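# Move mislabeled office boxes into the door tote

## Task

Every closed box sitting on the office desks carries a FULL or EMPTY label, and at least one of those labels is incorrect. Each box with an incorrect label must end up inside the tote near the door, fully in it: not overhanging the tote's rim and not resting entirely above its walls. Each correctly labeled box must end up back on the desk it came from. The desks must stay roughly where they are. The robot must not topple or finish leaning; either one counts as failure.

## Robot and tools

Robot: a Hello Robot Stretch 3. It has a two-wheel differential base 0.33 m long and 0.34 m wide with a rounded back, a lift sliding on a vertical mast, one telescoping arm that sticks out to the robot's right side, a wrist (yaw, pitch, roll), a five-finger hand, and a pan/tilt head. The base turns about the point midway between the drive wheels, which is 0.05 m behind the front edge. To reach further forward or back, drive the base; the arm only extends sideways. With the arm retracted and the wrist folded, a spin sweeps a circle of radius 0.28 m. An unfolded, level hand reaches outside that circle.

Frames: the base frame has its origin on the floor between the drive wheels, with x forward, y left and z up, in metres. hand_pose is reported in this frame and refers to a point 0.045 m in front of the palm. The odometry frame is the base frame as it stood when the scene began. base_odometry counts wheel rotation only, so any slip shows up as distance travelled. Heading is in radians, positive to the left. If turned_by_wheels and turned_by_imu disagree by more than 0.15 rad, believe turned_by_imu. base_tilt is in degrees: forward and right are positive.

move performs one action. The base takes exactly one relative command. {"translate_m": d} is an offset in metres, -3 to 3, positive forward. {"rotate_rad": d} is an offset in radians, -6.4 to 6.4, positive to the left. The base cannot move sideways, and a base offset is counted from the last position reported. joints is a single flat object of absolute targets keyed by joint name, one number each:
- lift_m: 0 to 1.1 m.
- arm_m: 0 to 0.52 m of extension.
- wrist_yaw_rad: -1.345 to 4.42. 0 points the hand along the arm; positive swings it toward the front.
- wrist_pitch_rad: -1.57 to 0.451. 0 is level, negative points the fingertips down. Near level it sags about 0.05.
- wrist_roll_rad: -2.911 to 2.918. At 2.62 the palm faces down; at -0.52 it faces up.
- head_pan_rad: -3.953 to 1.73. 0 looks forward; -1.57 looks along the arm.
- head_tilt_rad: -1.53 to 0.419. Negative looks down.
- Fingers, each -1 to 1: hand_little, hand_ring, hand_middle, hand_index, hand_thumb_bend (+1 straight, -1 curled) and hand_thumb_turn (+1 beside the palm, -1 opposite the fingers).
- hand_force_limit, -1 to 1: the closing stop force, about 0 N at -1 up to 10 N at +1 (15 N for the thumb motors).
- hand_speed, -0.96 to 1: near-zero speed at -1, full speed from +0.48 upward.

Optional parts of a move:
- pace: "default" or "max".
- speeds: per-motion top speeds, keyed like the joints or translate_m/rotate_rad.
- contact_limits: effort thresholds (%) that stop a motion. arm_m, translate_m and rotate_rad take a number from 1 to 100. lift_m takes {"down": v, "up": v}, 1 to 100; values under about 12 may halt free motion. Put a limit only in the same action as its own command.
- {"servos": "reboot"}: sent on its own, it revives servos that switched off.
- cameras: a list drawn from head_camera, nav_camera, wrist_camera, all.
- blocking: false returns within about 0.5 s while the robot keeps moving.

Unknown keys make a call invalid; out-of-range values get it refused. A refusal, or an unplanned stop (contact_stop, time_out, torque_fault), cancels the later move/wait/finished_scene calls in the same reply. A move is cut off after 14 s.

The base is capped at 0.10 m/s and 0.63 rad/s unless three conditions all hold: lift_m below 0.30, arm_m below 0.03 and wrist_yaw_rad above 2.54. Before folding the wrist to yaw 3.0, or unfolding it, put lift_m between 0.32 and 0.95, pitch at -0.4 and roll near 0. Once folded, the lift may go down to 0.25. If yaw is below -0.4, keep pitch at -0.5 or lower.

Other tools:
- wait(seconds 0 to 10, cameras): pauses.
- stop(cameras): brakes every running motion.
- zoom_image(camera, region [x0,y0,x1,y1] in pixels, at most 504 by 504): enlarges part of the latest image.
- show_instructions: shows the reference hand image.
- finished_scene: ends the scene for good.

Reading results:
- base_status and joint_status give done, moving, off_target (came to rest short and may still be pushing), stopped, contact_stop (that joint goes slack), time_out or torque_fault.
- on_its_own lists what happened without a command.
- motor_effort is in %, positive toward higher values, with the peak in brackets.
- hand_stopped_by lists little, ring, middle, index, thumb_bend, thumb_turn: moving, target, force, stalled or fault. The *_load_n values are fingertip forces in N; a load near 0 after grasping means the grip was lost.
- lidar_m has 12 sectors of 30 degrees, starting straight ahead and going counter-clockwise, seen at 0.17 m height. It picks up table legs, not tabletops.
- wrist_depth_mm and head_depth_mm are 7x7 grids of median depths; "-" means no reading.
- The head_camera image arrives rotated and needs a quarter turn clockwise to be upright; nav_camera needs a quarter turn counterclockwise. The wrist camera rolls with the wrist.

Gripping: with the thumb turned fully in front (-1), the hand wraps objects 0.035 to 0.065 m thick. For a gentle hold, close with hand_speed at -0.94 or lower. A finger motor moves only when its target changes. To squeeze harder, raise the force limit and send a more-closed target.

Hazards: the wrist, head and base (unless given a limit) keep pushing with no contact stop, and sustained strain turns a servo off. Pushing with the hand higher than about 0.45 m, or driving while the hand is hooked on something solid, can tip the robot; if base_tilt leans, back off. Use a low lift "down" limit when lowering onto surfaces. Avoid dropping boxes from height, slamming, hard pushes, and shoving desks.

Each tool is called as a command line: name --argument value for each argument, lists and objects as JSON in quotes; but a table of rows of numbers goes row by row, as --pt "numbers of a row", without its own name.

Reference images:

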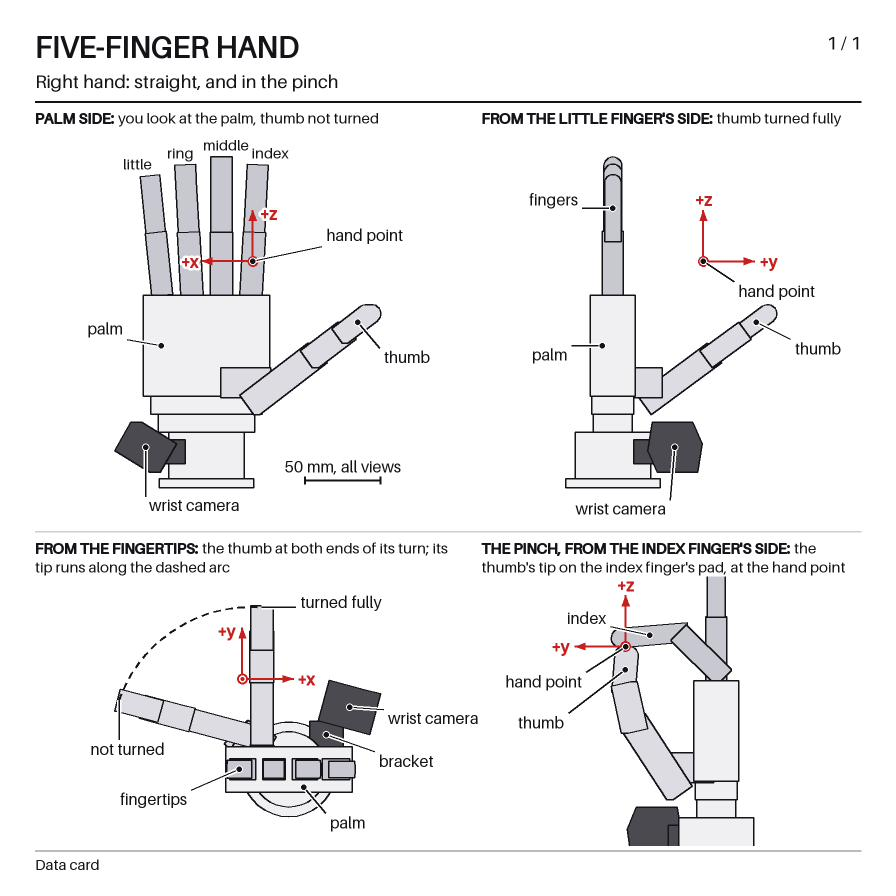

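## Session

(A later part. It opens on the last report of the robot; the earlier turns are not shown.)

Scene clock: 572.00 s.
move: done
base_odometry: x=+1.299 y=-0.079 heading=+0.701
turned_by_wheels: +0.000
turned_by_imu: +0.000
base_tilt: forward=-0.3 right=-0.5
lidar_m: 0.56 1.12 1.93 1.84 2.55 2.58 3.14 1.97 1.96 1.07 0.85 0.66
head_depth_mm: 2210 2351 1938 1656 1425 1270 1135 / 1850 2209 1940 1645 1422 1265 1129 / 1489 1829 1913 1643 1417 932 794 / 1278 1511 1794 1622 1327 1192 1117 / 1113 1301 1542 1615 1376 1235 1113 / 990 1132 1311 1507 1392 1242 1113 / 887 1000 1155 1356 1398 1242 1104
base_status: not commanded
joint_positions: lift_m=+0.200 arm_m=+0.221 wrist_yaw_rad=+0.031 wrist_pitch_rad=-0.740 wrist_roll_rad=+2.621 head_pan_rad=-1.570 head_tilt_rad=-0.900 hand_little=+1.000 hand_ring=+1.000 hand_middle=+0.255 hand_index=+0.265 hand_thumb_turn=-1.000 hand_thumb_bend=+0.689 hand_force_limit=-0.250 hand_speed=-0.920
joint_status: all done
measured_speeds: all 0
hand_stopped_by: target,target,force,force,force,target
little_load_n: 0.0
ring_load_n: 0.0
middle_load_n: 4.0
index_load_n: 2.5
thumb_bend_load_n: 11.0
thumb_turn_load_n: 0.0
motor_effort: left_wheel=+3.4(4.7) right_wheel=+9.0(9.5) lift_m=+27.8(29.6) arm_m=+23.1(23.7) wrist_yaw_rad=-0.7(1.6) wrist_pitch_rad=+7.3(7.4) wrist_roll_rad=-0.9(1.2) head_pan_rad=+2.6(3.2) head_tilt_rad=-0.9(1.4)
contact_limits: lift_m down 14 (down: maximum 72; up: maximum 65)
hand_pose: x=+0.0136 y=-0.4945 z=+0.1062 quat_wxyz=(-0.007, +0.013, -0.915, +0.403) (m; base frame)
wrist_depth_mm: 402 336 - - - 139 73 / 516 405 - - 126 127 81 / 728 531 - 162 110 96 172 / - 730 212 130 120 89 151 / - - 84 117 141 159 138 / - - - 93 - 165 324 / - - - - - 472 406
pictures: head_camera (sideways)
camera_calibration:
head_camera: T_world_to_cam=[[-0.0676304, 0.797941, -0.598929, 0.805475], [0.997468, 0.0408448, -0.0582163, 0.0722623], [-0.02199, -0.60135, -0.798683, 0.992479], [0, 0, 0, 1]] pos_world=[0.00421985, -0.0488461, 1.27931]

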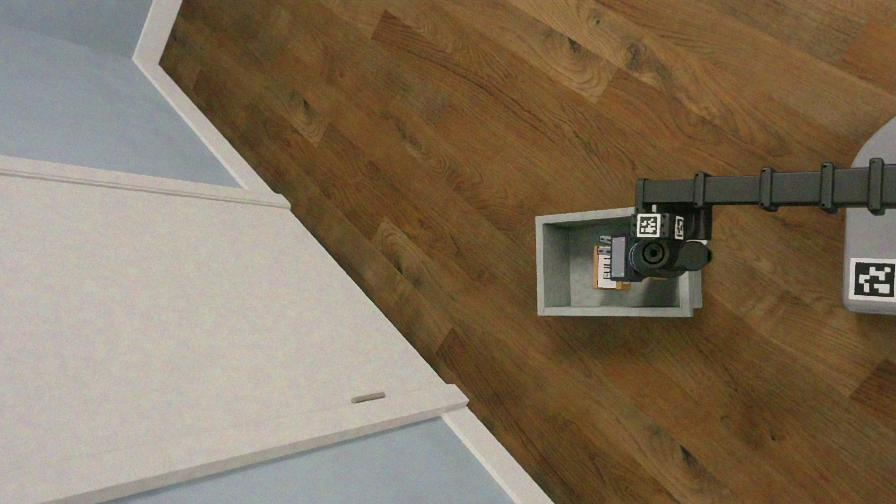

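zoom_image --camera "head_camera" --region '[520, 170, 740, 340]'

move --joints '{"lift_m": 0.15}' --speeds '{"lift_m": 0.03}' --contact_limits '{"lift_m": {"down": 13}}' --cameras '["head_camera"]'

Scaled by 2.291 from the camera's 896x504 image, which has a finer 1280x720 frame.

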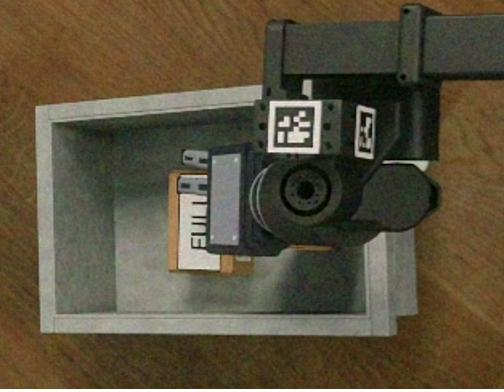

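Scene clock: 574.27 s.
move: done
base_odometry: x=+1.299 y=-0.079 heading=+0.701
turned_by_wheels: +0.000
turned_by_imu: +0.000
base_tilt: forward=-0.4 right=-0.7
lidar_m: 0.56 1.13 1.93 1.85 2.56 2.58 3.15 1.98 1.97 1.08 0.85 0.66
head_depth_mm: 2211 2383 1946 1667 1433 1271 1136 / 1847 2212 1942 1626 1421 1266 1128 / 1495 1847 1920 1622 1420 1219 831 / 1288 1516 1811 1618 1331 1156 1129 / 1118 1297 1533 1614 1376 1227 1117 / 994 1128 1308 1522 1405 1244 1114 / 889 1011 1157 1349 1391 1233 1105
base_status: not commanded
joint_positions: lift_m=+0.150 arm_m=+0.221 wrist_yaw_rad=+0.031 wrist_pitch_rad=-0.727 wrist_roll_rad=+2.621 head_pan_rad=-1.570 head_tilt_rad=-0.900 hand_little=+1.000 hand_ring=+1.000 hand_middle=+0.255 hand_index=+0.264 hand_thumb_turn=-1.000 hand_thumb_bend=+0.689 hand_force_limit=-0.250 hand_speed=-0.920
joint_status: all done
measured_speeds: all 0
hand_stopped_by: target,target,force,force,force,target
little_load_n: 0.0
ring_load_n: 0.0
middle_load_n: 2.0
index_load_n: 1.0
thumb_bend_load_n: 12.0
thumb_turn_load_n: -0.5
motor_effort: left_wheel=+3.6(4.6) right_wheel=+8.9(9.4) lift_m=+19.3(29.0) arm_m=+22.9(23.3) wrist_yaw_rad=-0.7(1.6) wrist_pitch_rad=+4.9(7.4) wrist_roll_rad=-1.2(1.3) head_pan_rad=+1.6(2.9) head_tilt_rad=-1.2(1.6)
contact_limits: lift_m down 13 (down: maximum 72; up: maximum 65)
hand_pose: x=+0.0137 y=-0.4976 z=+0.0580 quat_wxyz=(-0.007, +0.013, -0.912, +0.409) (m; base frame)
wrist_depth_mm: - 85 - - - - - / 455 99 - - - - - / 625 - - 158 - - - / - 663 - 140 118 - - / - - 84 118 138 151 - / - - - 93 - 148 127 / - - - - - 134 112
pictures: head_camera (sideways)
camera_calibration:
head_camera: T_world_to_cam=[[-0.0676304, 0.797941, -0.598929, 0.805475], [0.997468, 0.0408448, -0.0582163, 0.0722623], [-0.02199, -0.60135, -0.798683, 0.992479], [0, 0, 0, 1]] pos_world=[0.00421985, -0.0488461, 1.27931]

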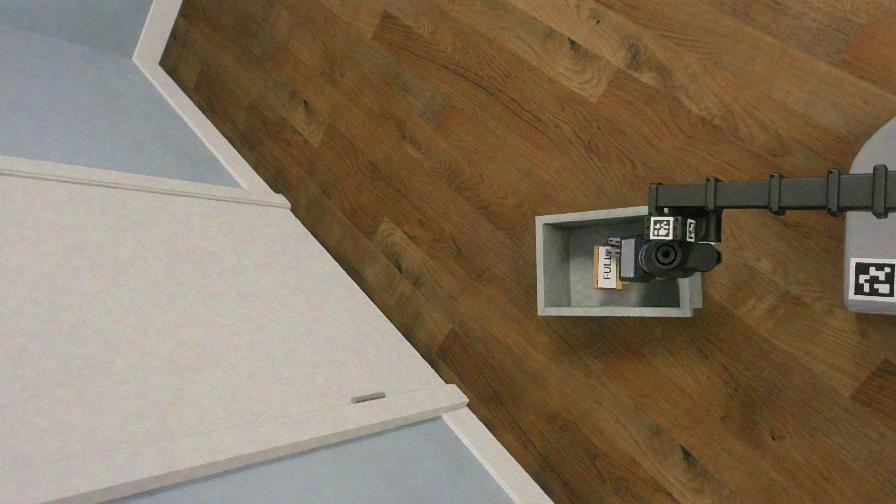

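move --joints '{"hand_index": 0.6, "hand_middle": 0.6, "hand_thumb_bend": 0.9, "hand_speed": -0.85}' --cameras '["wrist_camera"]'

move --joints '{"hand_index": 1.0, "hand_middle": 1.0, "hand_thumb_bend": 1.0, "hand_speed": -0.7}' --cameras '["wrist_camera"]'

Scene clock: 576.07 s.
move: done
base_odometry: x=+1.299 y=-0.079 heading=+0.701
turned_by_wheels: +0.000
turned_by_imu: +0.000
base_tilt: forward=-0.3 right=-0.6
lidar_m: 0.56 1.13 1.93 1.84 2.55 2.57 3.14 1.98 1.96 1.07 0.85 0.66
head_depth_mm: 2172 2378 1981 1640 1437 1262 1135 / 1837 2209 1933 1639 1430 1262 1132 / 1492 1850 1925 1639 1417 1216 831 / 1282 1511 1810 1617 1335 1157 1121 / 1121 1294 1540 1622 1383 1228 1112 / 992 1122 1313 1514 1398 1242 1111 / 890 1013 1156 1359 1389 1226 1107
base_status: not commanded
joint_positions: lift_m=+0.150 arm_m=+0.221 wrist_yaw_rad=+0.031 wrist_pitch_rad=-0.726 wrist_roll_rad=+2.621 head_pan_rad=-1.570 head_tilt_rad=-0.900 hand_little=+1.000 hand_ring=+1.000 hand_middle=+0.600 hand_index=+0.600 hand_thumb_turn=-1.000 hand_thumb_bend=+0.900 hand_force_limit=-0.250 hand_speed=-0.850
joint_status: all done
measured_speeds: all 0
hand_stopped_by: target,target,target,target,target,target
little_load_n: 0.0
ring_load_n: 0.0
middle_load_n: 0.0
index_load_n: 0.0
thumb_bend_load_n: 0.0
thumb_turn_load_n: 0.0
motor_effort: left_wheel=+3.9(4.0) right_wheel=+9.1(9.3) lift_m=+32.8(33.1) arm_m=+22.8(23.1) wrist_yaw_rad=-1.0(1.5) wrist_pitch_rad=+4.7(4.7) wrist_roll_rad=-0.5(1.4) head_pan_rad=+1.3(2.7) head_tilt_rad=-1.2(1.6)
contact_limits: lift_m down 13 (down: maximum 72; up: maximum 65)
hand_pose: x=+0.0137 y=-0.4979 z=+0.0581 quat_wxyz=(-0.007, +0.013, -0.912, +0.410) (m; base frame)
wrist_depth_mm: - 85 - - - - - / 456 98 - - - - - / 621 119 - - - - - / - 664 - 140 119 - - / - - 84 120 137 156 - / - - - 93 - 146 128 / - - - - - 135 113
pictures: wrist_camera
camera_calibration:
wrist_camera: T_world_to_cam=[[0.837731, 0.347561, -0.421198, 0.244557], [0.537801, -0.391276, 0.746775, -0.250756], [0.0947453, -0.852117, -0.514703, -0.243583], [0, 0, 0, 1]] pos_world=[-0.0469376, -0.390675, 0.164892]

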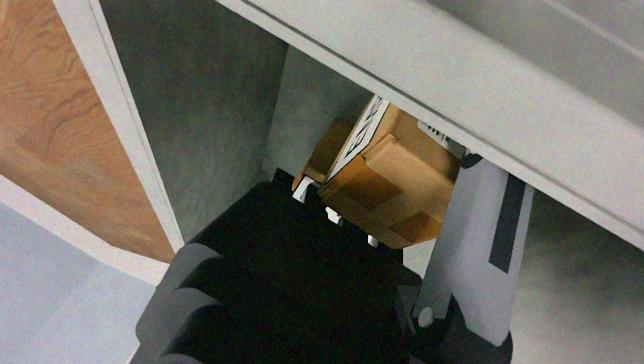

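Scene clock: 577.03 s.
move: done
base_odometry: x=+1.299 y=-0.079 heading=+0.701
turned_by_wheels: +0.000
turned_by_imu: +0.000
base_tilt: forward=-0.4 right=-0.6
lidar_m: 0.56 1.12 1.93 1.85 2.55 2.57 3.15 1.98 1.96 1.07 0.85 0.66
head_depth_mm: 2184 2392 1933 1653 1431 1263 1132 / 1844 2220 1936 1659 1423 1275 1131 / 1488 1828 1947 1638 1407 1223 829 / 1276 1506 1809 1626 1321 1160 1119 / 1118 1298 1531 1593 1378 1229 1116 / 994 1126 1306 1522 1403 1241 1112 / 888 1012 1158 1348 1387 1223 1108
base_status: not commanded
joint_positions: lift_m=+0.150 arm_m=+0.221 wrist_yaw_rad=+0.031 wrist_pitch_rad=-0.726 wrist_roll_rad=+2.621 head_pan_rad=-1.570 head_tilt_rad=-0.900 hand_little=+1.000 hand_ring=+1.000 hand_middle=+1.000 hand_index=+1.000 hand_thumb_turn=-1.000 hand_thumb_bend=+1.000 hand_force_limit=-0.250 hand_speed=-0.700
joint_status: all done
measured_speeds: all 0
hand_stopped_by: target,target,target,target,target,target
little_load_n: -0.5
ring_load_n: -0.5
middle_load_n: 0.0
index_load_n: 0.0
thumb_bend_load_n: 0.0
thumb_turn_load_n: 0.0
motor_effort: left_wheel=+3.3(4.1) right_wheel=+8.9(9.1) lift_m=+32.4(32.9) arm_m=+22.4(22.9) wrist_yaw_rad=-0.9(1.3) wrist_pitch_rad=+4.4(4.7) wrist_roll_rad=-1.2(1.3) head_pan_rad=+1.4(2.8) head_tilt_rad=-0.6(2.0)
contact_limits: lift_m down 13 (down: maximum 72; up: maximum 65)
hand_pose: x=+0.0137 y=-0.4979 z=+0.0581 quat_wxyz=(-0.007, +0.013, -0.912, +0.410) (m; base frame)
wrist_depth_mm: - 85 - - - - - / 457 98 - - - - - / 621 119 - - - - - / - 660 - 140 119 - - / - - 84 118 137 156 - / - - - 93 - 146 127 / - - - - - 135 112
pictures: wrist_camera
camera_calibration:
wrist_camera: T_world_to_cam=[[0.837731, 0.347561, -0.421198, 0.244557], [0.537801, -0.391276, 0.746775, -0.250756], [0.0947453, -0.852117, -0.514703, -0.243583], [0, 0, 0, 1]] pos_world=[-0.0469376, -0.390675, 0.164892]

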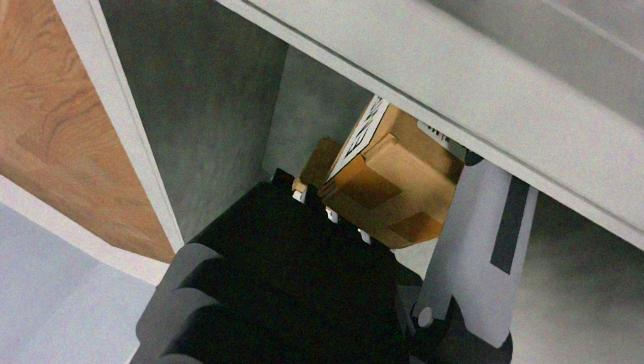

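move --joints '{"lift_m": 0.27}' --speeds '{"lift_m": 0.05}' --cameras '["head_camera", "wrist_camera"]'

Scene clock: 580.10 s.
move: done
base_odometry: x=+1.299 y=-0.079 heading=+0.701
turned_by_wheels: +0.000
turned_by_imu: +0.000
base_tilt: forward=-0.6 right=-0.7
lidar_m: 0.56 1.13 1.94 1.85 2.55 2.58 3.13 1.97 1.97 1.07 0.85 0.66
head_depth_mm: 2211 2403 1942 1657 1444 1266 1138 / 1839 2202 1949 1651 1434 1256 1132 / 1488 1856 1918 1648 1417 853 716 / 1279 1510 1782 1609 1318 1190 1119 / 1112 1298 1539 1623 1370 1224 1112 / 994 1123 1312 1516 1406 1243 1108 / 888 1010 1160 1354 1395 1237 1104
base_status: not commanded
joint_positions: lift_m=+0.270 arm_m=+0.221 wrist_yaw_rad=+0.031 wrist_pitch_rad=-0.726 wrist_roll_rad=+2.621 head_pan_rad=-1.570 head_tilt_rad=-0.900 hand_little=+1.000 hand_ring=+1.000 hand_middle=+1.000 hand_index=+1.000 hand_thumb_turn=-1.000 hand_thumb_bend=+1.000 hand_force_limit=-0.250 hand_speed=-0.700
joint_status: all done
measured_speeds: all 0
hand_stopped_by: target,target,target,target,target,target
little_load_n: 0.0
ring_load_n: 0.0
middle_load_n: 0.0
index_load_n: 0.0
thumb_bend_load_n: 0.0
thumb_turn_load_n: 0.0
motor_effort: left_wheel=+2.9(4.5) right_wheel=+8.8(9.3) lift_m=+32.7(34.5) arm_m=+22.1(22.7) wrist_yaw_rad=-1.1(1.6) wrist_pitch_rad=+4.5(4.8) wrist_roll_rad=-1.1(1.3) head_pan_rad=+1.0(2.9) head_tilt_rad=-1.3(2.3)
hand_pose: x=+0.0137 y=-0.4979 z=+0.1781 quat_wxyz=(-0.007, +0.013, -0.912, +0.410) (m; base frame)
wrist_depth_mm: 555 451 381 - 189 173 191 / 718 564 456 - 210 112 176 / - 724 557 - 316 87 174 / - - 693 - - 81 322 / - - 83 118 - 408 380 / - - - 93 - 524 451 / - - - - - - -
pictures: head_camera (sideways), wrist_camera
camera_calibration:
head_camera: T_world_to_cam=[[-0.0676304, 0.797941, -0.598929, 0.805475], [0.997468, 0.0408448, -0.0582163, 0.0722623], [-0.02199, -0.60135, -0.798683, 0.992479], [0, 0, 0, 1]] pos_world=[0.00421985, -0.0488461, 1.27931]
wrist_camera: T_world_to_cam=[[0.837731, 0.347561, -0.421198, 0.2951], [0.537801, -0.391276, 0.746775, -0.340369], [0.0947453, -0.852117, -0.514703, -0.181819], [0, 0, 0, 1]] pos_world=[-0.0469376, -0.390675, 0.284892]

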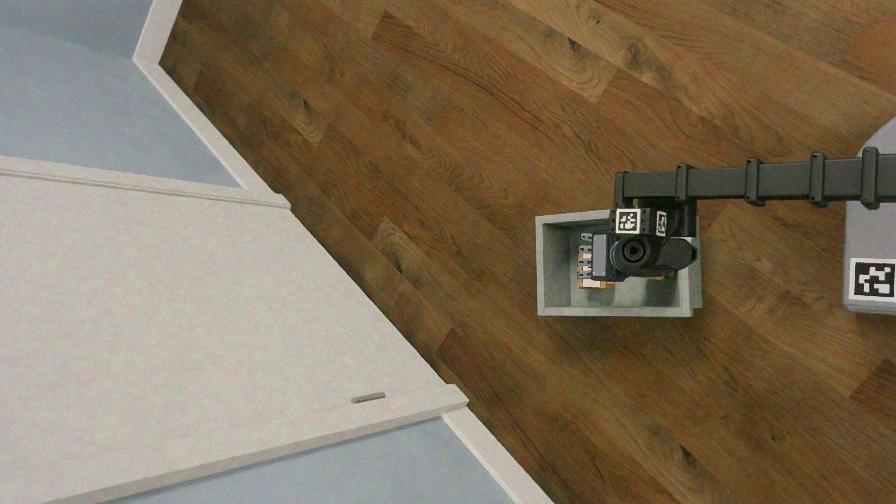

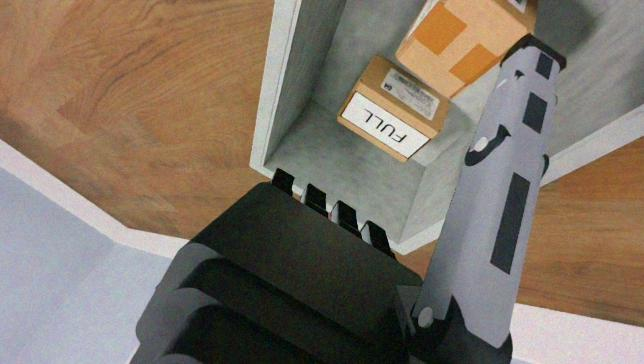

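move --joints '{"lift_m": 0.95, "arm_m": 0.02}' --pace "max" --cameras '["head_camera"]'

zoom_image --camera "head_camera" --region '[520, 170, 740, 340]'

Scene clock: 586.30 s.
move: done
base_odometry: x=+1.299 y=-0.079 heading=+0.701
turned_by_wheels: +0.000
turned_by_imu: +0.000
base_tilt: forward=-0.4 right=-0.5
lidar_m: 0.56 1.13 1.93 1.84 2.56 2.58 3.14 1.97 1.97 1.07 0.85 0.66
head_depth_mm: 2192 2396 - - - 1247 1132 / 1830 2221 2036 - - 1237 1134 / 1482 1853 1977 - - 1237 1119 / 1285 1509 1825 520 - 1222 1119 / 1122 1288 1541 1606 1372 1225 1116 / 992 1126 1309 1513 1396 1239 1117 / 888 1013 1154 1355 1392 1237 1109
base_status: not commanded
joint_positions: lift_m=+0.950 arm_m=+0.020 wrist_yaw_rad=+0.031 wrist_pitch_rad=-0.725 wrist_roll_rad=+2.621 head_pan_rad=-1.570 head_tilt_rad=-0.900 hand_little=+1.000 hand_ring=+1.000 hand_middle=+1.000 hand_index=+1.000 hand_thumb_turn=-1.000 hand_thumb_bend=+1.000 hand_force_limit=-0.250 hand_speed=-0.700
joint_status: all done
measured_speeds: all 0
hand_stopped_by: target,target,target,target,target,target
little_load_n: 0.0
ring_load_n: 0.0
middle_load_n: 0.0
index_load_n: 0.0
thumb_bend_load_n: 0.0
thumb_turn_load_n: 0.0
motor_effort: left_wheel=+3.1(4.2) right_wheel=+8.9(9.2) lift_m=+31.9(34.9) arm_m=-23.0(27.1) wrist_yaw_rad=-0.8(1.6) wrist_pitch_rad=+4.3(4.6) wrist_roll_rad=-0.8(1.4) head_pan_rad=+1.3(2.9) head_tilt_rad=-2.1(3.1)
hand_pose: x=+0.0137 y=-0.2970 z=+0.8582 quat_wxyz=(-0.007, +0.013, -0.912, +0.410) (m; base frame)
wrist_depth_mm: - - - - 938 851 775 / - - - - - - 881 / - - - - - 87 - / - - - - - 80 - / - - 84 120 - - - / - - - 93 - - - / - - - - - - -
pictures: head_camera (sideways)
camera_calibration:
head_camera: T_world_to_cam=[[-0.0676304, 0.797941, -0.598929, 0.805475], [0.997468, 0.0408448, -0.0582163, 0.0722623], [-0.02199, -0.60135, -0.798683, 0.992479], [0, 0, 0, 1]] pos_world=[0.00421985, -0.0488461, 1.27931]

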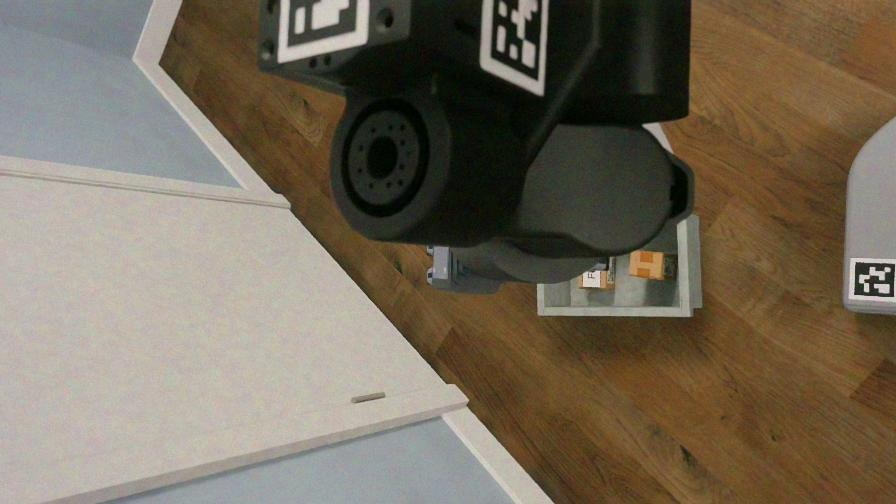

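Scaled by 2.291 from the camera's 896x504 image, which has a finer 1280x720 frame.

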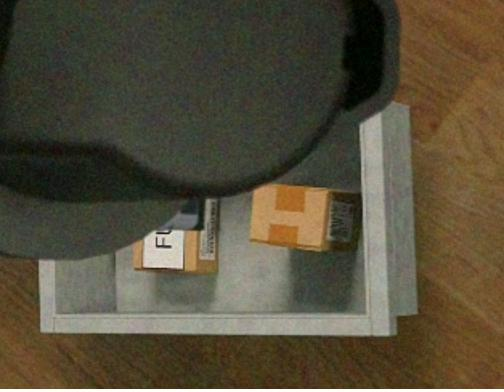

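move --base '{"rotate_rad": -0.729}' --joints '{"lift_m": 1.0}'

move --base '{"translate_m": -1.3}'

move --base '{"translate_m": -0.526}' --joints '{"head_pan_rad": -1.57, "head_tilt_rad": -0.7}'

Scene clock: 589.03 s.
move: done
base_odometry: x=+1.299 y=-0.079 heading=-0.028
turned_by_wheels: -0.728
turned_by_imu: -0.740
base_tilt: forward=-0.5 right=-0.6
lidar_m: 0.83 0.56 0.98 2.17 1.94 2.42 2.56 2.58 2.53 1.96 1.35 0.90
head_depth_mm: 2349 - - - - 1270 1133 / 2299 2479 - - - 1266 1128 / 2223 2478 - - - 1260 1128 / 2259 2266 1908 - 1368 1245 1124 / 2242 2315 1920 1621 1403 1240 1112 / 2204 2277 1895 1610 1401 1216 1118 / 2199 2268 1870 1589 1383 1215 1110
base_status: done
joint_positions: lift_m=+1.000 arm_m=+0.020 wrist_yaw_rad=+0.031 wrist_pitch_rad=-0.725 wrist_roll_rad=+2.621 head_pan_rad=-1.570 head_tilt_rad=-0.900 hand_little=+1.000 hand_ring=+1.000 hand_middle=+1.000 hand_index=+1.000 hand_thumb_turn=-1.000 hand_thumb_bend=+1.000 hand_force_limit=-0.250 hand_speed=-0.700
joint_status: all done
measured_speeds: all 0
hand_stopped_by: target,target,target,target,target,target
little_load_n: 0.0
ring_load_n: 0.0
middle_load_n: 0.0
index_load_n: 0.0
thumb_bend_load_n: 0.0
thumb_turn_load_n: 0.0
motor_effort: left_wheel=+11.1(15.9) right_wheel=-10.5(14.3) lift_m=+29.8(34.3) arm_m=-21.5(22.8) wrist_yaw_rad=-0.9(1.6) wrist_pitch_rad=+4.3(4.6) wrist_roll_rad=-0.8(1.3) head_pan_rad=+0.9(2.3) head_tilt_rad=-2.6(3.0)
hand_pose: x=+0.0137 y=-0.2970 z=+0.9082 quat_wxyz=(-0.007, +0.013, -0.912, +0.410) (m; base frame)
wrist_depth_mm: - - - - - 880 799 / - - - - - - 921 / - - - - - 87 - / - - - - - 81 - / - - 84 119 - - - / - - - 93 - - - / - - - - - - -
pictures: none

Scene clock: 603.17 s.
move: done
base_odometry: x=-0.001 y=-0.044 heading=-0.027
turned_by_wheels: +0.000
turned_by_imu: +0.005
base_tilt: forward=-0.2 right=-0.6
lidar_m: 1.82 2.00 1.99 1.57 1.72 1.78 1.25 1.44 2.07 2.16 2.30 2.29
head_depth_mm: 2487 - - - - 1267 1130 / 2488 2601 - - - 1266 1134 / 2419 2517 - - - 1263 1126 / 2385 2340 1927 - 1366 1250 1122 / 2412 2315 1905 1618 1403 1241 1115 / 2381 2289 1881 1611 1399 1240 1106 / 2345 2256 1881 1609 1386 1231 1107
base_status: done
joint_positions: lift_m=+1.000 arm_m=+0.020 wrist_yaw_rad=+0.031 wrist_pitch_rad=-0.725 wrist_roll_rad=+2.621 head_pan_rad=-1.570 head_tilt_rad=-0.900 hand_little=+1.000 hand_ring=+1.000 hand_middle=+1.000 hand_index=+1.000 hand_thumb_turn=-1.000 hand_thumb_bend=+1.000 hand_force_limit=-0.250 hand_speed=-0.700
joint_status: not commanded
measured_speeds: all 0
hand_stopped_by: target,target,target,target,target,target
little_load_n: 0.0
ring_load_n: 0.0
middle_load_n: 0.0
index_load_n: 0.0
thumb_bend_load_n: 0.0
thumb_turn_load_n: 0.5
motor_effort: left_wheel=-3.2(8.5) right_wheel=-8.0(16.0) lift_m=+25.3(29.5) arm_m=-16.9(21.5) wrist_yaw_rad=-1.2(1.7) wrist_pitch_rad=+4.2(4.7) wrist_roll_rad=-0.6(1.3) head_pan_rad=+0.8(2.2) head_tilt_rad=-4.1(4.6)
hand_pose: x=+0.0137 y=-0.2970 z=+0.9082 quat_wxyz=(-0.007, +0.013, -0.912, +0.410) (m; base frame)
wrist_depth_mm: - - - - - 918 844 / - - - - - - 912 / - - - - - 87 - / - - - - - 81 - / - - 84 119 - - - / - - - 93 - - - / - - - - - - -
pictures: none

Scene clock: 609.57 s.
move: done
base_odometry: x=-0.526 y=-0.029 heading=-0.027
turned_by_wheels: +0.000
turned_by_imu: +0.002
base_tilt: forward=-0.5 right=-0.6
lidar_m: 2.33 2.46 2.08 1.66 1.84 0.74 1.12 1.13 1.10 2.22 2.62 2.86
head_depth_mm: 2382 2512 - - - - 1179 / 2361 2720 1128 - - - 1181 / 2381 2640 2692 - - - 1165 / 2337 2644 2553 1995 - 1302 1183 / 2333 2600 2532 1961 1572 1364 1177 / 2094 2522 2426 1948 1601 1347 1173 / 2014 2554 2499 1941 1595 1347 1170
base_status: done
joint_positions: lift_m=+1.000 arm_m=+0.020 wrist_yaw_rad=+0.031 wrist_pitch_rad=-0.725 wrist_roll_rad=+2.621 head_pan_rad=-1.570 head_tilt_rad=-0.700 hand_little=+1.000 hand_ring=+1.000 hand_middle=+1.000 hand_index=+1.000 hand_thumb_turn=-1.000 hand_thumb_bend=+1.000 hand_force_limit=-0.250 hand_speed=-0.700
joint_status: all done
measured_speeds: all 0
hand_stopped_by: target,target,target,target,target,target
little_load_n: 0.0
ring_load_n: 0.0
middle_load_n: 0.0
index_load_n: 0.0
thumb_bend_load_n: 0.0
thumb_turn_load_n: 0.0
motor_effort: left_wheel=+0.3(8.3) right_wheel=-11.2(15.2) lift_m=+25.7(25.8) arm_m=-15.2(17.1) wrist_yaw_rad=-1.4(1.8) wrist_pitch_rad=+4.3(4.6) wrist_roll_rad=-1.1(1.4) head_pan_rad=-0.1(3.9) head_tilt_rad=+2.0(3.0)
hand_pose: x=+0.0137 y=-0.2970 z=+0.9082 quat_wxyz=(-0.007, +0.013, -0.912, +0.410) (m; base frame)
wrist_depth_mm: - - - - - 919 835 / - 500 - - - - 933 / - - - - - 88 - / - - - - - 81 - / - - 84 119 - - - / - - - 93 - - - / - - - - - - -
pictures: none

move --base '{"rotate_rad": -1.543}'

move --base '{"translate_m": 0.5}' --cameras '["head_camera"]'

Scene clock: 613.33 s.
move: done
base_odometry: x=-0.526 y=-0.029 heading=-1.570
turned_by_wheels: -1.543
turned_by_imu: -1.566
base_tilt: forward=-0.4 right=-0.7
lidar_m: 2.22 2.61 2.84 2.34 2.64 2.08 1.66 1.80 0.74 1.12 1.13 1.10
head_depth_mm: 972 1105 - - - - 1174 / 965 1094 1092 - - - 1160 / 960 1079 1088 - - - 1165 / 950 1070 1033 797 - 1281 1180 / 941 1061 1020 795 633 587 1184 / 938 1050 1010 788 644 585 1172 / 923 1044 991 779 638 567 1165
base_status: done
joint_positions: lift_m=+1.000 arm_m=+0.020 wrist_yaw_rad=+0.031 wrist_pitch_rad=-0.725 wrist_roll_rad=+2.621 head_pan_rad=-1.570 head_tilt_rad=-0.700 hand_little=+1.000 hand_ring=+1.000 hand_middle=+1.000 hand_index=+1.000 hand_thumb_turn=-1.000 hand_thumb_bend=+1.000 hand_force_limit=-0.250 hand_speed=-0.700
joint_status: not commanded
measured_speeds: all 0
hand_stopped_by: target,target,target,target,target,target
little_load_n: 0.0
ring_load_n: 0.0
middle_load_n: 0.0
index_load_n: 0.0
thumb_bend_load_n: 0.0
thumb_turn_load_n: 0.0
motor_effort: left_wheel=+8.1(15.0) right_wheel=-10.6(16.2) lift_m=+25.6(26.0) arm_m=-17.6(17.6) wrist_yaw_rad=-1.1(1.4) wrist_pitch_rad=+4.3(4.6) wrist_roll_rad=-0.7(1.3) head_pan_rad=+0.2(1.5) head_tilt_rad=+1.5(2.7)
hand_pose: x=+0.0137 y=-0.2970 z=+0.9082 quat_wxyz=(-0.007, +0.013, -0.912, +0.410) (m; base frame)
wrist_depth_mm: - - - - - 890 816 / - - - - - - 898 / - - - - - 88 - / - - - - - 80 - / - - 84 117 - - - / - - - 93 - - - / - - - - - - -
pictures: none

Scene clock: 619.47 s.
move: done
base_odometry: x=-0.526 y=-0.529 heading=-1.569
turned_by_wheels: +0.000
turned_by_imu: -0.001
base_tilt: forward=-0.3 right=-0.6
lidar_m: 1.73 1.73 2.25 2.71 2.45 2.20 2.16 1.02 1.05 1.06 0.72 1.36
head_depth_mm: 921 1046 - - - - 1164 / 914 1038 1093 - - - 1172 / 908 1026 1083 - - - 1166 / 899 1017 1027 795 - 527 1173 / 889 1002 1021 791 632 549 1156 / 882 991 1007 786 645 545 1148 / 875 983 996 779 592 542 1152
base_status: done
joint_positions: lift_m=+1.000 arm_m=+0.020 wrist_yaw_rad=+0.031 wrist_pitch_rad=-0.725 wrist_roll_rad=+2.621 head_pan_rad=-1.570 head_tilt_rad=-0.700 hand_little=+1.000 hand_ring=+1.000 hand_middle=+1.000 hand_index=+1.000 hand_thumb_turn=-1.000 hand_thumb_bend=+1.000 hand_force_limit=-0.250 hand_speed=-0.700
joint_status: not commanded
measured_speeds: all 0
hand_stopped_by: target,target,target,target,target,target
little_load_n: 0.0
ring_load_n: 0.0
middle_load_n: 0.0
index_load_n: 0.0
thumb_bend_load_n: 0.0
thumb_turn_load_n: 0.0
motor_effort: left_wheel=+10.3(14.3) right_wheel=-0.9(8.5) lift_m=+25.8(26.2) arm_m=-24.1(24.5) wrist_yaw_rad=-1.0(1.5) wrist_pitch_rad=+4.3(4.7) wrist_roll_rad=-0.6(1.3) head_pan_rad=+0.3(1.6) head_tilt_rad=+0.8(2.5)
hand_pose: x=+0.0137 y=-0.2970 z=+0.9082 quat_wxyz=(-0.007, +0.013, -0.912, +0.410) (m; base frame)
wrist_depth_mm: - - - - - - - / - - - - - - - / - - - - - 87 - / - - - - - 81 - / - - 84 117 - 295 286 / - - - 93 - - 300 / - - - - - - -
pictures: head_camera (sideways)
camera_calibration:
head_camera: T_world_to_cam=[[-0.0675581, 0.663077, -0.745496, 0.996475], [0.997475, 0.0284947, -0.0650485, 0.081179], [-0.0218895, -0.748009, -0.663328, 0.81655], [0, 0, 0, 1]] pos_world=[0.00421986, -0.0522664, 1.28979]

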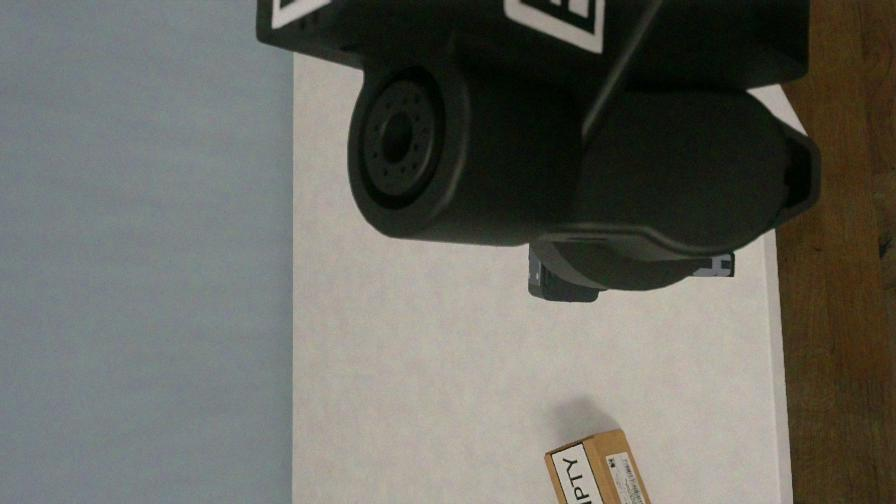

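move --base '{"translate_m": 0.14}' --joints '{"wrist_yaw_rad": 0.558}' --cameras '["head_camera", "wrist_camera"]'

Scene clock: 622.17 s.
move: done
base_odometry: x=-0.525 y=-0.669 heading=-1.569
turned_by_wheels: +0.000
turned_by_imu: -0.001
base_tilt: forward=-0.4 right=-0.8
lidar_m: 2.02 1.60 2.16 2.70 2.76 2.33 2.30 1.13 1.12 1.04 0.64 1.34
head_depth_mm: 909 1032 - - - 537 1184 / 899 1019 1096 - - - 1174 / 900 1007 1089 - - - 1163 / 885 995 1034 796 - 527 1160 / 875 987 1014 792 683 379 1135 / 871 980 1008 788 380 545 1136 / 864 973 1001 780 638 544 1109
base_status: done
joint_positions: lift_m=+1.000 arm_m=+0.020 wrist_yaw_rad=+0.557 wrist_pitch_rad=-0.725 wrist_roll_rad=+2.621 head_pan_rad=-1.570 head_tilt_rad=-0.700 hand_little=+1.000 hand_ring=+1.000 hand_middle=+1.000 hand_index=+1.000 hand_thumb_turn=-1.000 hand_thumb_bend=+1.000 hand_force_limit=-0.250 hand_speed=-0.700
joint_status: all done
measured_speeds: all 0
hand_stopped_by: target,target,target,target,target,target
little_load_n: 0.0
ring_load_n: 0.0
middle_load_n: -0.5
index_load_n: 0.0
thumb_bend_load_n: 0.0
thumb_turn_load_n: 0.0
motor_effort: left_wheel=+8.9(15.1) right_wheel=+0.0(6.8) lift_m=+26.2(26.2) arm_m=-24.0(24.4) wrist_yaw_rad=+0.8(3.7) wrist_pitch_rad=+4.3(4.7) wrist_roll_rad=-0.9(1.3) head_pan_rad=+0.5(1.2) head_tilt_rad=+0.7(1.7)
hand_pose: x=+0.0752 y=-0.2616 z=+0.9082 quat_wxyz=(-0.113, +0.249, -0.877, +0.394) (m; base frame)
wrist_depth_mm: - - - - - 881 823 / - - - 271 - - 922 / - - - 298 - 87 - / - - - - - 80 - / - - 84 117 - - - / - - - 93 - - - / - - - - - - -
pictures: head_camera (sideways), wrist_camera
camera_calibration:
head_camera: T_world_to_cam=[[-0.0675581, 0.663077, -0.745496, 0.996475], [0.997475, 0.0284947, -0.0650485, 0.081179], [-0.0218895, -0.748009, -0.663328, 0.81655], [0, 0, 0, 1]] pos_world=[0.00421986, -0.0522664, 1.28979]
wrist_camera: T_world_to_cam=[[0.550385, 0.720722, -0.421468, 0.588489], [0.661258, -0.0681042, 0.747061, -0.751222], [0.50972, -0.689871, -0.514067, 0.400053], [0, 0, 0, 1]] pos_world=[-0.0310599, -0.199314, 1.01489]

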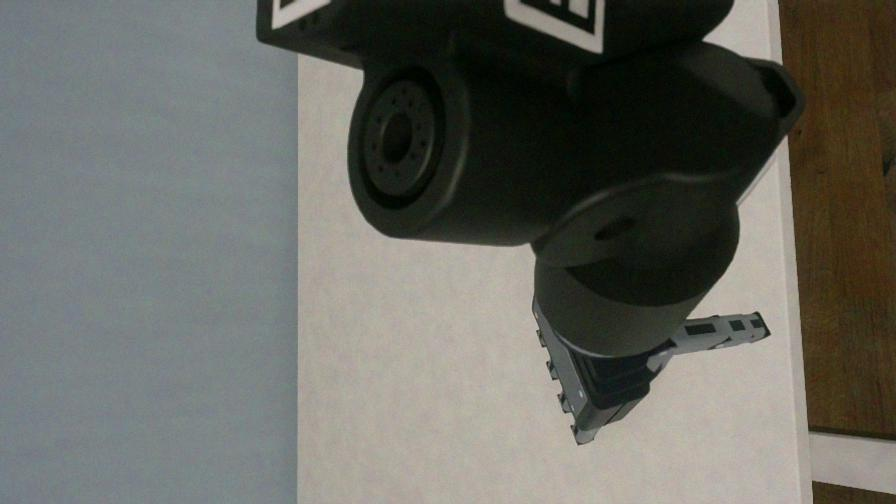

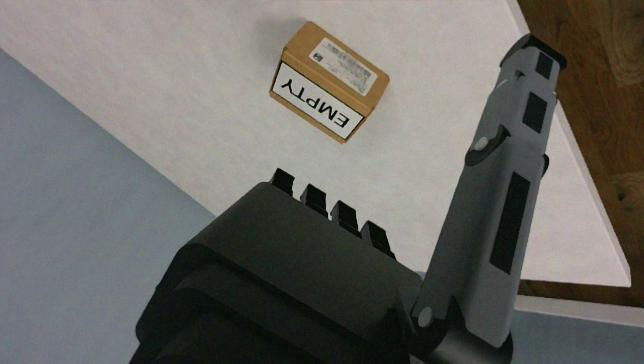

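move --joints '{"arm_m": 0.14, "lift_m": 0.952}' --cameras '["wrist_camera", "head_camera"]'

Scene clock: 625.33 s.
move: done
base_odometry: x=-0.525 y=-0.669 heading=-1.569
turned_by_wheels: +0.000
turned_by_imu: +0.000
base_tilt: forward=-0.4 right=-0.6
lidar_m: 2.02 1.60 2.15 2.71 2.76 2.34 2.30 1.13 1.13 1.04 0.64 1.34
head_depth_mm: 909 1025 - 301 663 562 1177 / 897 1013 - 293 659 558 1170 / 893 1005 1105 287 398 556 1170 / 884 1001 1067 322 605 551 1141 / 879 990 1020 789 554 549 1135 / 875 982 1010 788 641 545 1128 / 859 970 998 782 640 542 1106
base_status: not commanded
joint_positions: lift_m=+0.952 arm_m=+0.140 wrist_yaw_rad=+0.557 wrist_pitch_rad=-0.725 wrist_roll_rad=+2.621 head_pan_rad=-1.570 head_tilt_rad=-0.700 hand_little=+1.000 hand_ring=+1.000 hand_middle=+1.000 hand_index=+1.000 hand_thumb_turn=-1.000 hand_thumb_bend=+1.000 hand_force_limit=-0.250 hand_speed=-0.700
joint_status: all done
measured_speeds: all 0
hand_stopped_by: target,target,target,target,target,target
little_load_n: 0.0
ring_load_n: 0.0
middle_load_n: 0.0
index_load_n: -0.5
thumb_bend_load_n: 0.0
thumb_turn_load_n: 0.0
motor_effort: left_wheel=+8.9(9.7) right_wheel=+0.3(0.4) lift_m=+25.4(26.4) arm_m=+24.1(27.0) wrist_yaw_rad=+1.0(1.5) wrist_pitch_rad=+4.4(4.6) wrist_roll_rad=-1.2(1.3) head_pan_rad=-0.1(1.6) head_tilt_rad=+0.8(1.5)
hand_pose: x=+0.0753 y=-0.3815 z=+0.8602 quat_wxyz=(-0.113, +0.249, -0.877, +0.394) (m; base frame)
wrist_depth_mm: - - - - 159 170 - / - - - - 171 157 - / - - - - 192 87 - / - - - - - 80 - / - - 84 118 - - - / - - - 93 - - - / - - - - - - -
pictures: head_camera (sideways), wrist_camera
camera_calibration:
head_camera: T_world_to_cam=[[-0.0675581, 0.663077, -0.745496, 0.996475], [0.997475, 0.0284947, -0.0650485, 0.081179], [-0.0218895, -0.748009, -0.663328, 0.81655], [0, 0, 0, 1]] pos_world=[0.00421986, -0.0522664, 1.28979]
wrist_camera: T_world_to_cam=[[0.549903, 0.721113, -0.421429, 0.654744], [0.661421, -0.067863, 0.746938, -0.723327], [0.510027, -0.689486, -0.514278, 0.293], [0, 0, 0, 1]] pos_world=[-0.0310602, -0.319213, 0.966892]

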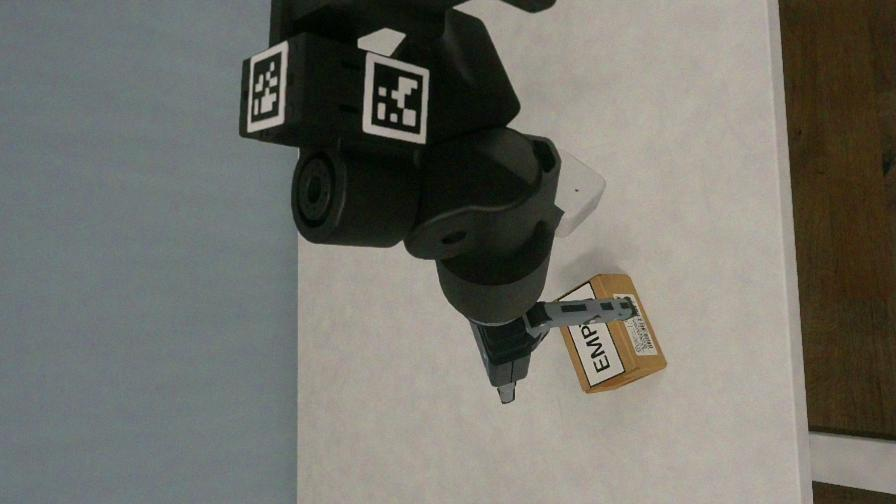

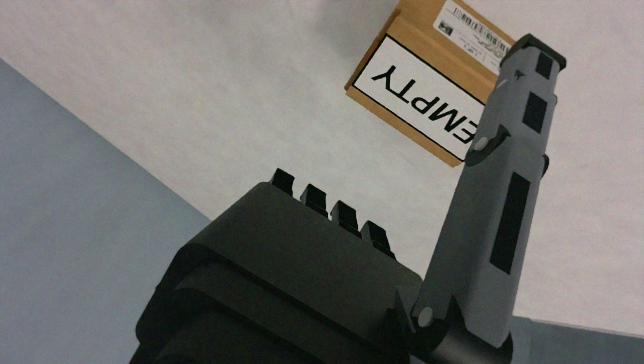

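move --base '{"translate_m": 0.005}' --joints '{"arm_m": 0.145, "lift_m": 0.917}' --speeds '{"lift_m": 0.05}' --cameras '["wrist_camera"]'

Scene clock: 626.93 s.
move: done
base_odometry: x=-0.525 y=-0.674 heading=-1.569
turned_by_wheels: +0.000
turned_by_imu: +0.000
base_tilt: forward=-0.5 right=-0.8
lidar_m: 2.01 1.59 2.15 2.70 2.77 2.34 2.31 1.14 1.12 1.04 0.64 1.34
head_depth_mm: 908 1029 1066 313 648 561 1183 / 901 1016 1100 307 627 558 1166 / 889 1004 1045 295 322 554 1165 / 886 997 1025 366 367 550 1144 / 877 985 1019 793 498 548 1138 / 872 984 1007 785 629 545 1125 / 863 965 993 779 640 543 1088
base_status: done
joint_positions: lift_m=+0.917 arm_m=+0.145 wrist_yaw_rad=+0.557 wrist_pitch_rad=-0.725 wrist_roll_rad=+2.621 head_pan_rad=-1.570 head_tilt_rad=-0.700 hand_little=+1.000 hand_ring=+1.000 hand_middle=+1.000 hand_index=+1.000 hand_thumb_turn=-1.000 hand_thumb_bend=+1.000 hand_force_limit=-0.250 hand_speed=-0.700
joint_status: all done
measured_speeds: all 0
hand_stopped_by: target,target,target,target,target,target
little_load_n: 0.0
ring_load_n: 0.0
middle_load_n: 0.0
index_load_n: 0.0
thumb_bend_load_n: 0.0
thumb_turn_load_n: 0.0
motor_effort: left_wheel=+6.4(11.7) right_wheel=+2.7(5.5) lift_m=+25.8(26.7) arm_m=+23.7(25.9) wrist_yaw_rad=+0.8(1.0) wrist_pitch_rad=+4.4(4.6) wrist_roll_rad=-0.6(1.2) head_pan_rad=-0.3(1.3) head_tilt_rad=-0.1(1.2)
hand_pose: x=+0.0753 y=-0.3865 z=+0.8252 quat_wxyz=(-0.113, +0.249, -0.877, +0.394) (m; base frame)
wrist_depth_mm: - - - - 141 - - / - - - - 133 136 - / - - - 164 157 88 - / - - - - - 80 - / - - 84 118 - - - / - - - 93 - - - / - - - - - - -
pictures: wrist_camera
camera_calibration:
wrist_camera: T_world_to_cam=[[0.549903, 0.721113, -0.421429, 0.6436], [0.661421, -0.067863, 0.746938, -0.697524], [0.510027, -0.689486, -0.514278, 0.271553], [0, 0, 0, 1]] pos_world=[-0.0310602, -0.324213, 0.931892]

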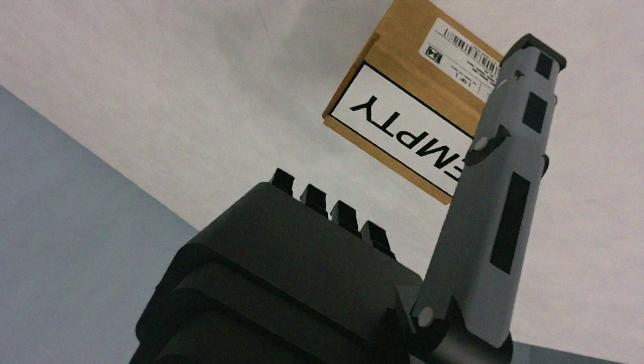

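move --joints '{"lift_m": 0.887}' --speeds '{"lift_m": 0.04}' --contact_limits '{"lift_m": {"down": 14}}' --cameras '["wrist_camera"]'

Scene clock: 628.40 s.
move: done
base_odometry: x=-0.525 y=-0.674 heading=-1.569
turned_by_wheels: +0.000
turned_by_imu: +0.000
base_tilt: forward=-0.5 right=-0.7
lidar_m: 2.01 1.59 2.16 2.70 2.77 2.34 2.31 1.14 1.13 1.04 0.64 1.34
head_depth_mm: 913 1028 1063 315 615 561 1205 / 900 1011 1050 297 340 558 1169 / 893 1003 1041 304 338 554 1165 / 884 995 1037 749 383 551 1137 / 878 990 1019 795 501 548 1136 / 869 983 1004 788 628 546 1129 / 863 966 999 781 640 543 1098
base_status: not commanded
joint_positions: lift_m=+0.887 arm_m=+0.145 wrist_yaw_rad=+0.557 wrist_pitch_rad=-0.725 wrist_roll_rad=+2.621 head_pan_rad=-1.570 head_tilt_rad=-0.700 hand_little=+1.000 hand_ring=+1.000 hand_middle=+1.000 hand_index=+1.000 hand_thumb_turn=-1.000 hand_thumb_bend=+1.000 hand_force_limit=-0.250 hand_speed=-0.700
joint_status: all done
measured_speeds: all 0
hand_stopped_by: target,target,target,target,target,target
little_load_n: 0.0
ring_load_n: 0.0
middle_load_n: 0.0
index_load_n: 0.0
thumb_bend_load_n: 0.0
thumb_turn_load_n: 0.0
motor_effort: left_wheel=+8.2(8.4) right_wheel=+2.6(3.3) lift_m=+25.6(27.0) arm_m=+21.9(23.5) wrist_yaw_rad=+0.4(0.9) wrist_pitch_rad=+4.3(4.6) wrist_roll_rad=-1.1(1.2) head_pan_rad=+0.2(1.1) head_tilt_rad=+0.2(0.9)
contact_limits: lift_m down 14 (down: maximum 72; up: maximum 65)
hand_pose: x=+0.0753 y=-0.3865 z=+0.7952 quat_wxyz=(-0.113, +0.249, -0.877, +0.394) (m; base frame)
wrist_depth_mm: - - - - - 115 110 / - - - - 124 - 116 / - - - 131 120 87 - / - - - 154 134 80 - / - - 84 118 - - - / - - - 93 - - - / - - - - - - -
pictures: wrist_camera
camera_calibration:
wrist_camera: T_world_to_cam=[[0.549903, 0.721113, -0.421429, 0.630957], [0.661421, -0.067863, 0.746938, -0.675116], [0.510027, -0.689486, -0.514278, 0.256124], [0, 0, 0, 1]] pos_world=[-0.0310602, -0.324213, 0.901892]

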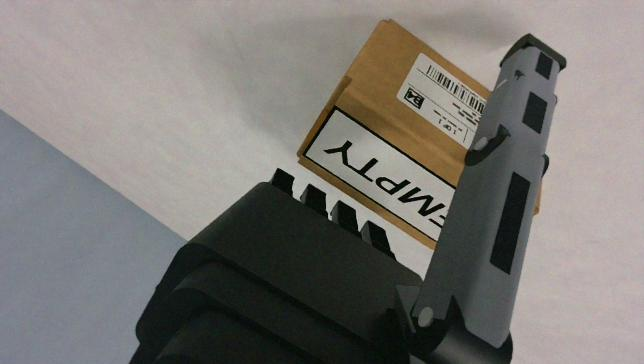

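move --base '{"translate_m": -0.004}'

move --joints '{"hand_index": 0.45, "hand_middle": 0.5, "hand_ring": 0.45, "hand_thumb_bend": 0.75, "hand_speed": -0.7, "hand_force_limit": -0.6}' --cameras '["wrist_camera"]'

move --joints '{"hand_index": -0.4, "hand_middle": -0.4, "hand_ring": -0.4, "hand_thumb_bend": 0.0, "hand_speed": -0.92, "hand_force_limit": -0.25}' --cameras '["wrist_camera"]'

Scene clock: 629.37 s.
move: done
base_odometry: x=-0.525 y=-0.670 heading=-1.569
turned_by_wheels: +0.000
turned_by_imu: +0.000
base_tilt: forward=-0.5 right=-0.7
lidar_m: 2.02 1.59 2.16 2.71 2.76 2.34 2.30 1.13 1.13 1.04 0.64 1.34
head_depth_mm: 911 1027 1066 315 614 560 1197 / 897 1018 1054 298 340 558 1164 / 891 1004 1044 304 338 553 1166 / 885 1001 1029 749 383 551 1144 / 876 988 1015 790 500 547 1136 / 868 978 1016 784 627 546 1128 / 860 963 996 780 642 542 1103
base_status: done
joint_positions: lift_m=+0.887 arm_m=+0.145 wrist_yaw_rad=+0.557 wrist_pitch_rad=-0.725 wrist_roll_rad=+2.621 head_pan_rad=-1.570 head_tilt_rad=-0.700 hand_little=+1.000 hand_ring=+1.000 hand_middle=+1.000 hand_index=+1.000 hand_thumb_turn=-1.000 hand_thumb_bend=+1.000 hand_force_limit=-0.250 hand_speed=-0.700
joint_status: not commanded
measured_speeds: all 0
hand_stopped_by: target,target,target,target,target,target
little_load_n: -0.5
ring_load_n: 0.0
middle_load_n: 0.0
index_load_n: 0.0
thumb_bend_load_n: 0.0
thumb_turn_load_n: 0.0
motor_effort: left_wheel=-2.4(6.0) right_wheel=-9.0(10.5) lift_m=+25.3(25.6) arm_m=+20.8(21.6) wrist_yaw_rad=+0.8(0.8) wrist_pitch_rad=+4.4(4.5) wrist_roll_rad=-0.8(1.2) head_pan_rad=-0.4(1.8) head_tilt_rad=-0.3(0.7)
contact_limits: lift_m down 14 (down: maximum 72; up: maximum 65)
hand_pose: x=+0.0753 y=-0.3865 z=+0.7952 quat_wxyz=(-0.113, +0.249, -0.877, +0.394) (m; base frame)
wrist_depth_mm: - - - - - 115 111 / - - - - 130 - 115 / - - - 131 121 87 - / - - - 154 134 80 - / - - 84 118 168 - - / - - - 93 - - - / - - - - - - -
pictures: none

Scene clock: 630.50 s.
move: done
base_odometry: x=-0.525 y=-0.670 heading=-1.569
turned_by_wheels: +0.000
turned_by_imu: +0.000
base_tilt: forward=-0.5 right=-0.8
lidar_m: 2.02 1.59 2.16 2.71 2.76 2.34 2.30 1.13 1.12 1.04 0.64 1.34
head_depth_mm: 910 1031 1060 315 612 561 1201 / 902 1018 1054 297 340 556 1173 / 893 1008 1040 304 338 553 1166 / 882 993 1030 750 382 551 1144 / 876 990 1024 791 500 549 1133 / 867 976 1004 785 627 546 1133 / 862 966 999 777 640 545 1101
base_status: not commanded
joint_positions: lift_m=+0.887 arm_m=+0.145 wrist_yaw_rad=+0.557 wrist_pitch_rad=-0.725 wrist_roll_rad=+2.621 head_pan_rad=-1.570 head_tilt_rad=-0.700 hand_little=+1.000 hand_ring=+0.450 hand_middle=+0.500 hand_index=+0.450 hand_thumb_turn=-1.000 hand_thumb_bend=+0.750 hand_force_limit=-0.600 hand_speed=-0.700
joint_status: all done
measured_speeds: all 0
hand_stopped_by: target,target,target,target,target,target
little_load_n: 0.0
ring_load_n: 0.0
middle_load_n: 0.0
index_load_n: 0.0
thumb_bend_load_n: 0.0
thumb_turn_load_n: 0.5
motor_effort: left_wheel=-2.3(3.1) right_wheel=-8.6(9.1) lift_m=+25.5(25.6) arm_m=+19.3(20.9) wrist_yaw_rad=+0.9(1.0) wrist_pitch_rad=+4.3(4.6) wrist_roll_rad=-0.6(1.3) head_pan_rad=-0.2(1.2) head_tilt_rad=+0.7(0.7)
contact_limits: lift_m down 14 (down: maximum 72; up: maximum 65)
hand_pose: x=+0.0753 y=-0.3865 z=+0.7952 quat_wxyz=(-0.113, +0.249, -0.877, +0.394) (m; base frame)
wrist_depth_mm: - - - - - - 110 / - - - - 130 113 116 / - - - 131 121 101 - / - - - 157 133 84 - / - - 84 117 166 - - / - - - 93 - - - / - - - - - - -
pictures: wrist_camera
camera_calibration:
wrist_camera: T_world_to_cam=[[0.549903, 0.721113, -0.421429, 0.630957], [0.661421, -0.067863, 0.746938, -0.675116], [0.510027, -0.689486, -0.514278, 0.256124], [0, 0, 0, 1]] pos_world=[-0.0310602, -0.324213, 0.901892]

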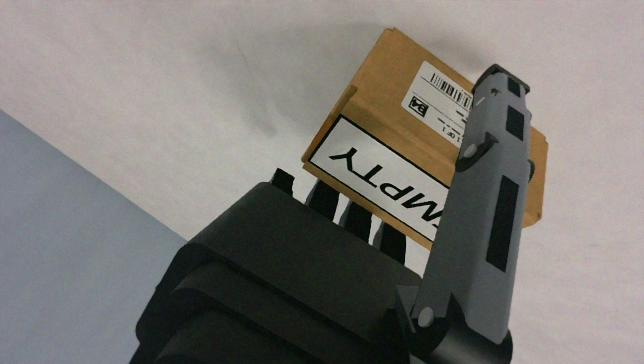

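Scene clock: 634.27 s.
move: off_target
base_odometry: x=-0.525 y=-0.670 heading=-1.569
turned_by_wheels: +0.000
turned_by_imu: +0.000
base_tilt: forward=-0.4 right=-0.7
lidar_m: 2.01 1.60 2.15 2.71 2.76 2.34 2.30 1.13 1.12 1.04 0.64 1.34
head_depth_mm: 910 1026 1062 315 613 560 1195 / 898 1014 1053 297 340 558 1172 / 893 1008 1042 304 338 554 1163 / 882 1001 1032 749 383 552 1139 / 876 990 1020 793 496 547 1135 / 867 979 1010 785 628 546 1129 / 863 973 1000 778 640 542 1106
base_status: not commanded
joint_positions: lift_m=+0.887 arm_m=+0.145 wrist_yaw_rad=+0.557 wrist_pitch_rad=-0.721 wrist_roll_rad=+2.621 head_pan_rad=-1.570 head_tilt_rad=-0.700 hand_little=+1.000 hand_ring=+0.272 hand_middle=+0.271 hand_index=+0.272 hand_thumb_turn=-1.000 hand_thumb_bend=+0.662 hand_force_limit=-0.250 hand_speed=-0.920
joint_status: hand_ring off_target (ended at +0.272, target -0.400); hand_middle off_target (ended at +0.271, target -0.400); hand_index off_target (ended at +0.272, target -0.400); hand_thumb_bend off_target (ended at +0.662, target +0.000); the others done
measured_speeds: all 0
hand_stopped_by: target,force,force,force,force,target
little_load_n: 0.0
ring_load_n: 1.0
middle_load_n: 6.0
index_load_n: 1.5
thumb_bend_load_n: 9.0
thumb_turn_load_n: 1.0
motor_effort: left_wheel=-2.0(3.3) right_wheel=-8.7(9.1) lift_m=+25.1(25.6) arm_m=+14.3(19.3) wrist_yaw_rad=+0.6(1.0) wrist_pitch_rad=+3.6(4.6) wrist_roll_rad=-0.9(1.4) head_pan_rad=-0.7(1.7) head_tilt_rad=-0.3(1.3)
contact_limits: lift_m down 14 (down: maximum 72; up: maximum 65)
hand_pose: x=+0.0757 y=-0.3873 z=+0.7957 quat_wxyz=(-0.114, +0.249, -0.877, +0.396) (m; base frame)
wrist_depth_mm: - - - - 131 - 111 / - - - - 124 119 115 / - - - 128 118 101 - / - - - 155 132 87 - / - - 84 120 163 - - / - - - 93 - - - / - - - - - - -
pictures: wrist_camera
camera_calibration:
wrist_camera: T_world_to_cam=[[0.550798, 0.71971, -0.422657, 0.631877], [0.659824, -0.0653609, 0.748572, -0.676136], [0.511129, -0.691192, -0.510883, 0.252095], [0, 0, 0, 1]] pos_world=[-0.0307586, -0.324715, 0.901994]

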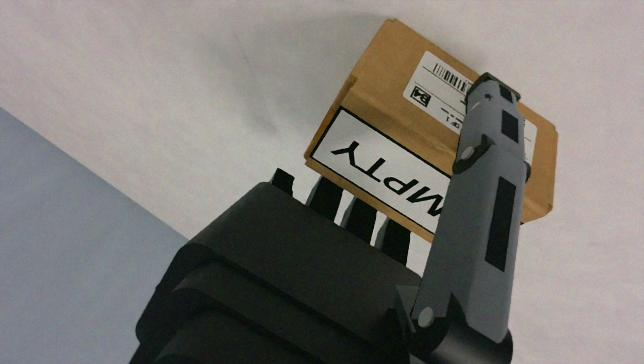

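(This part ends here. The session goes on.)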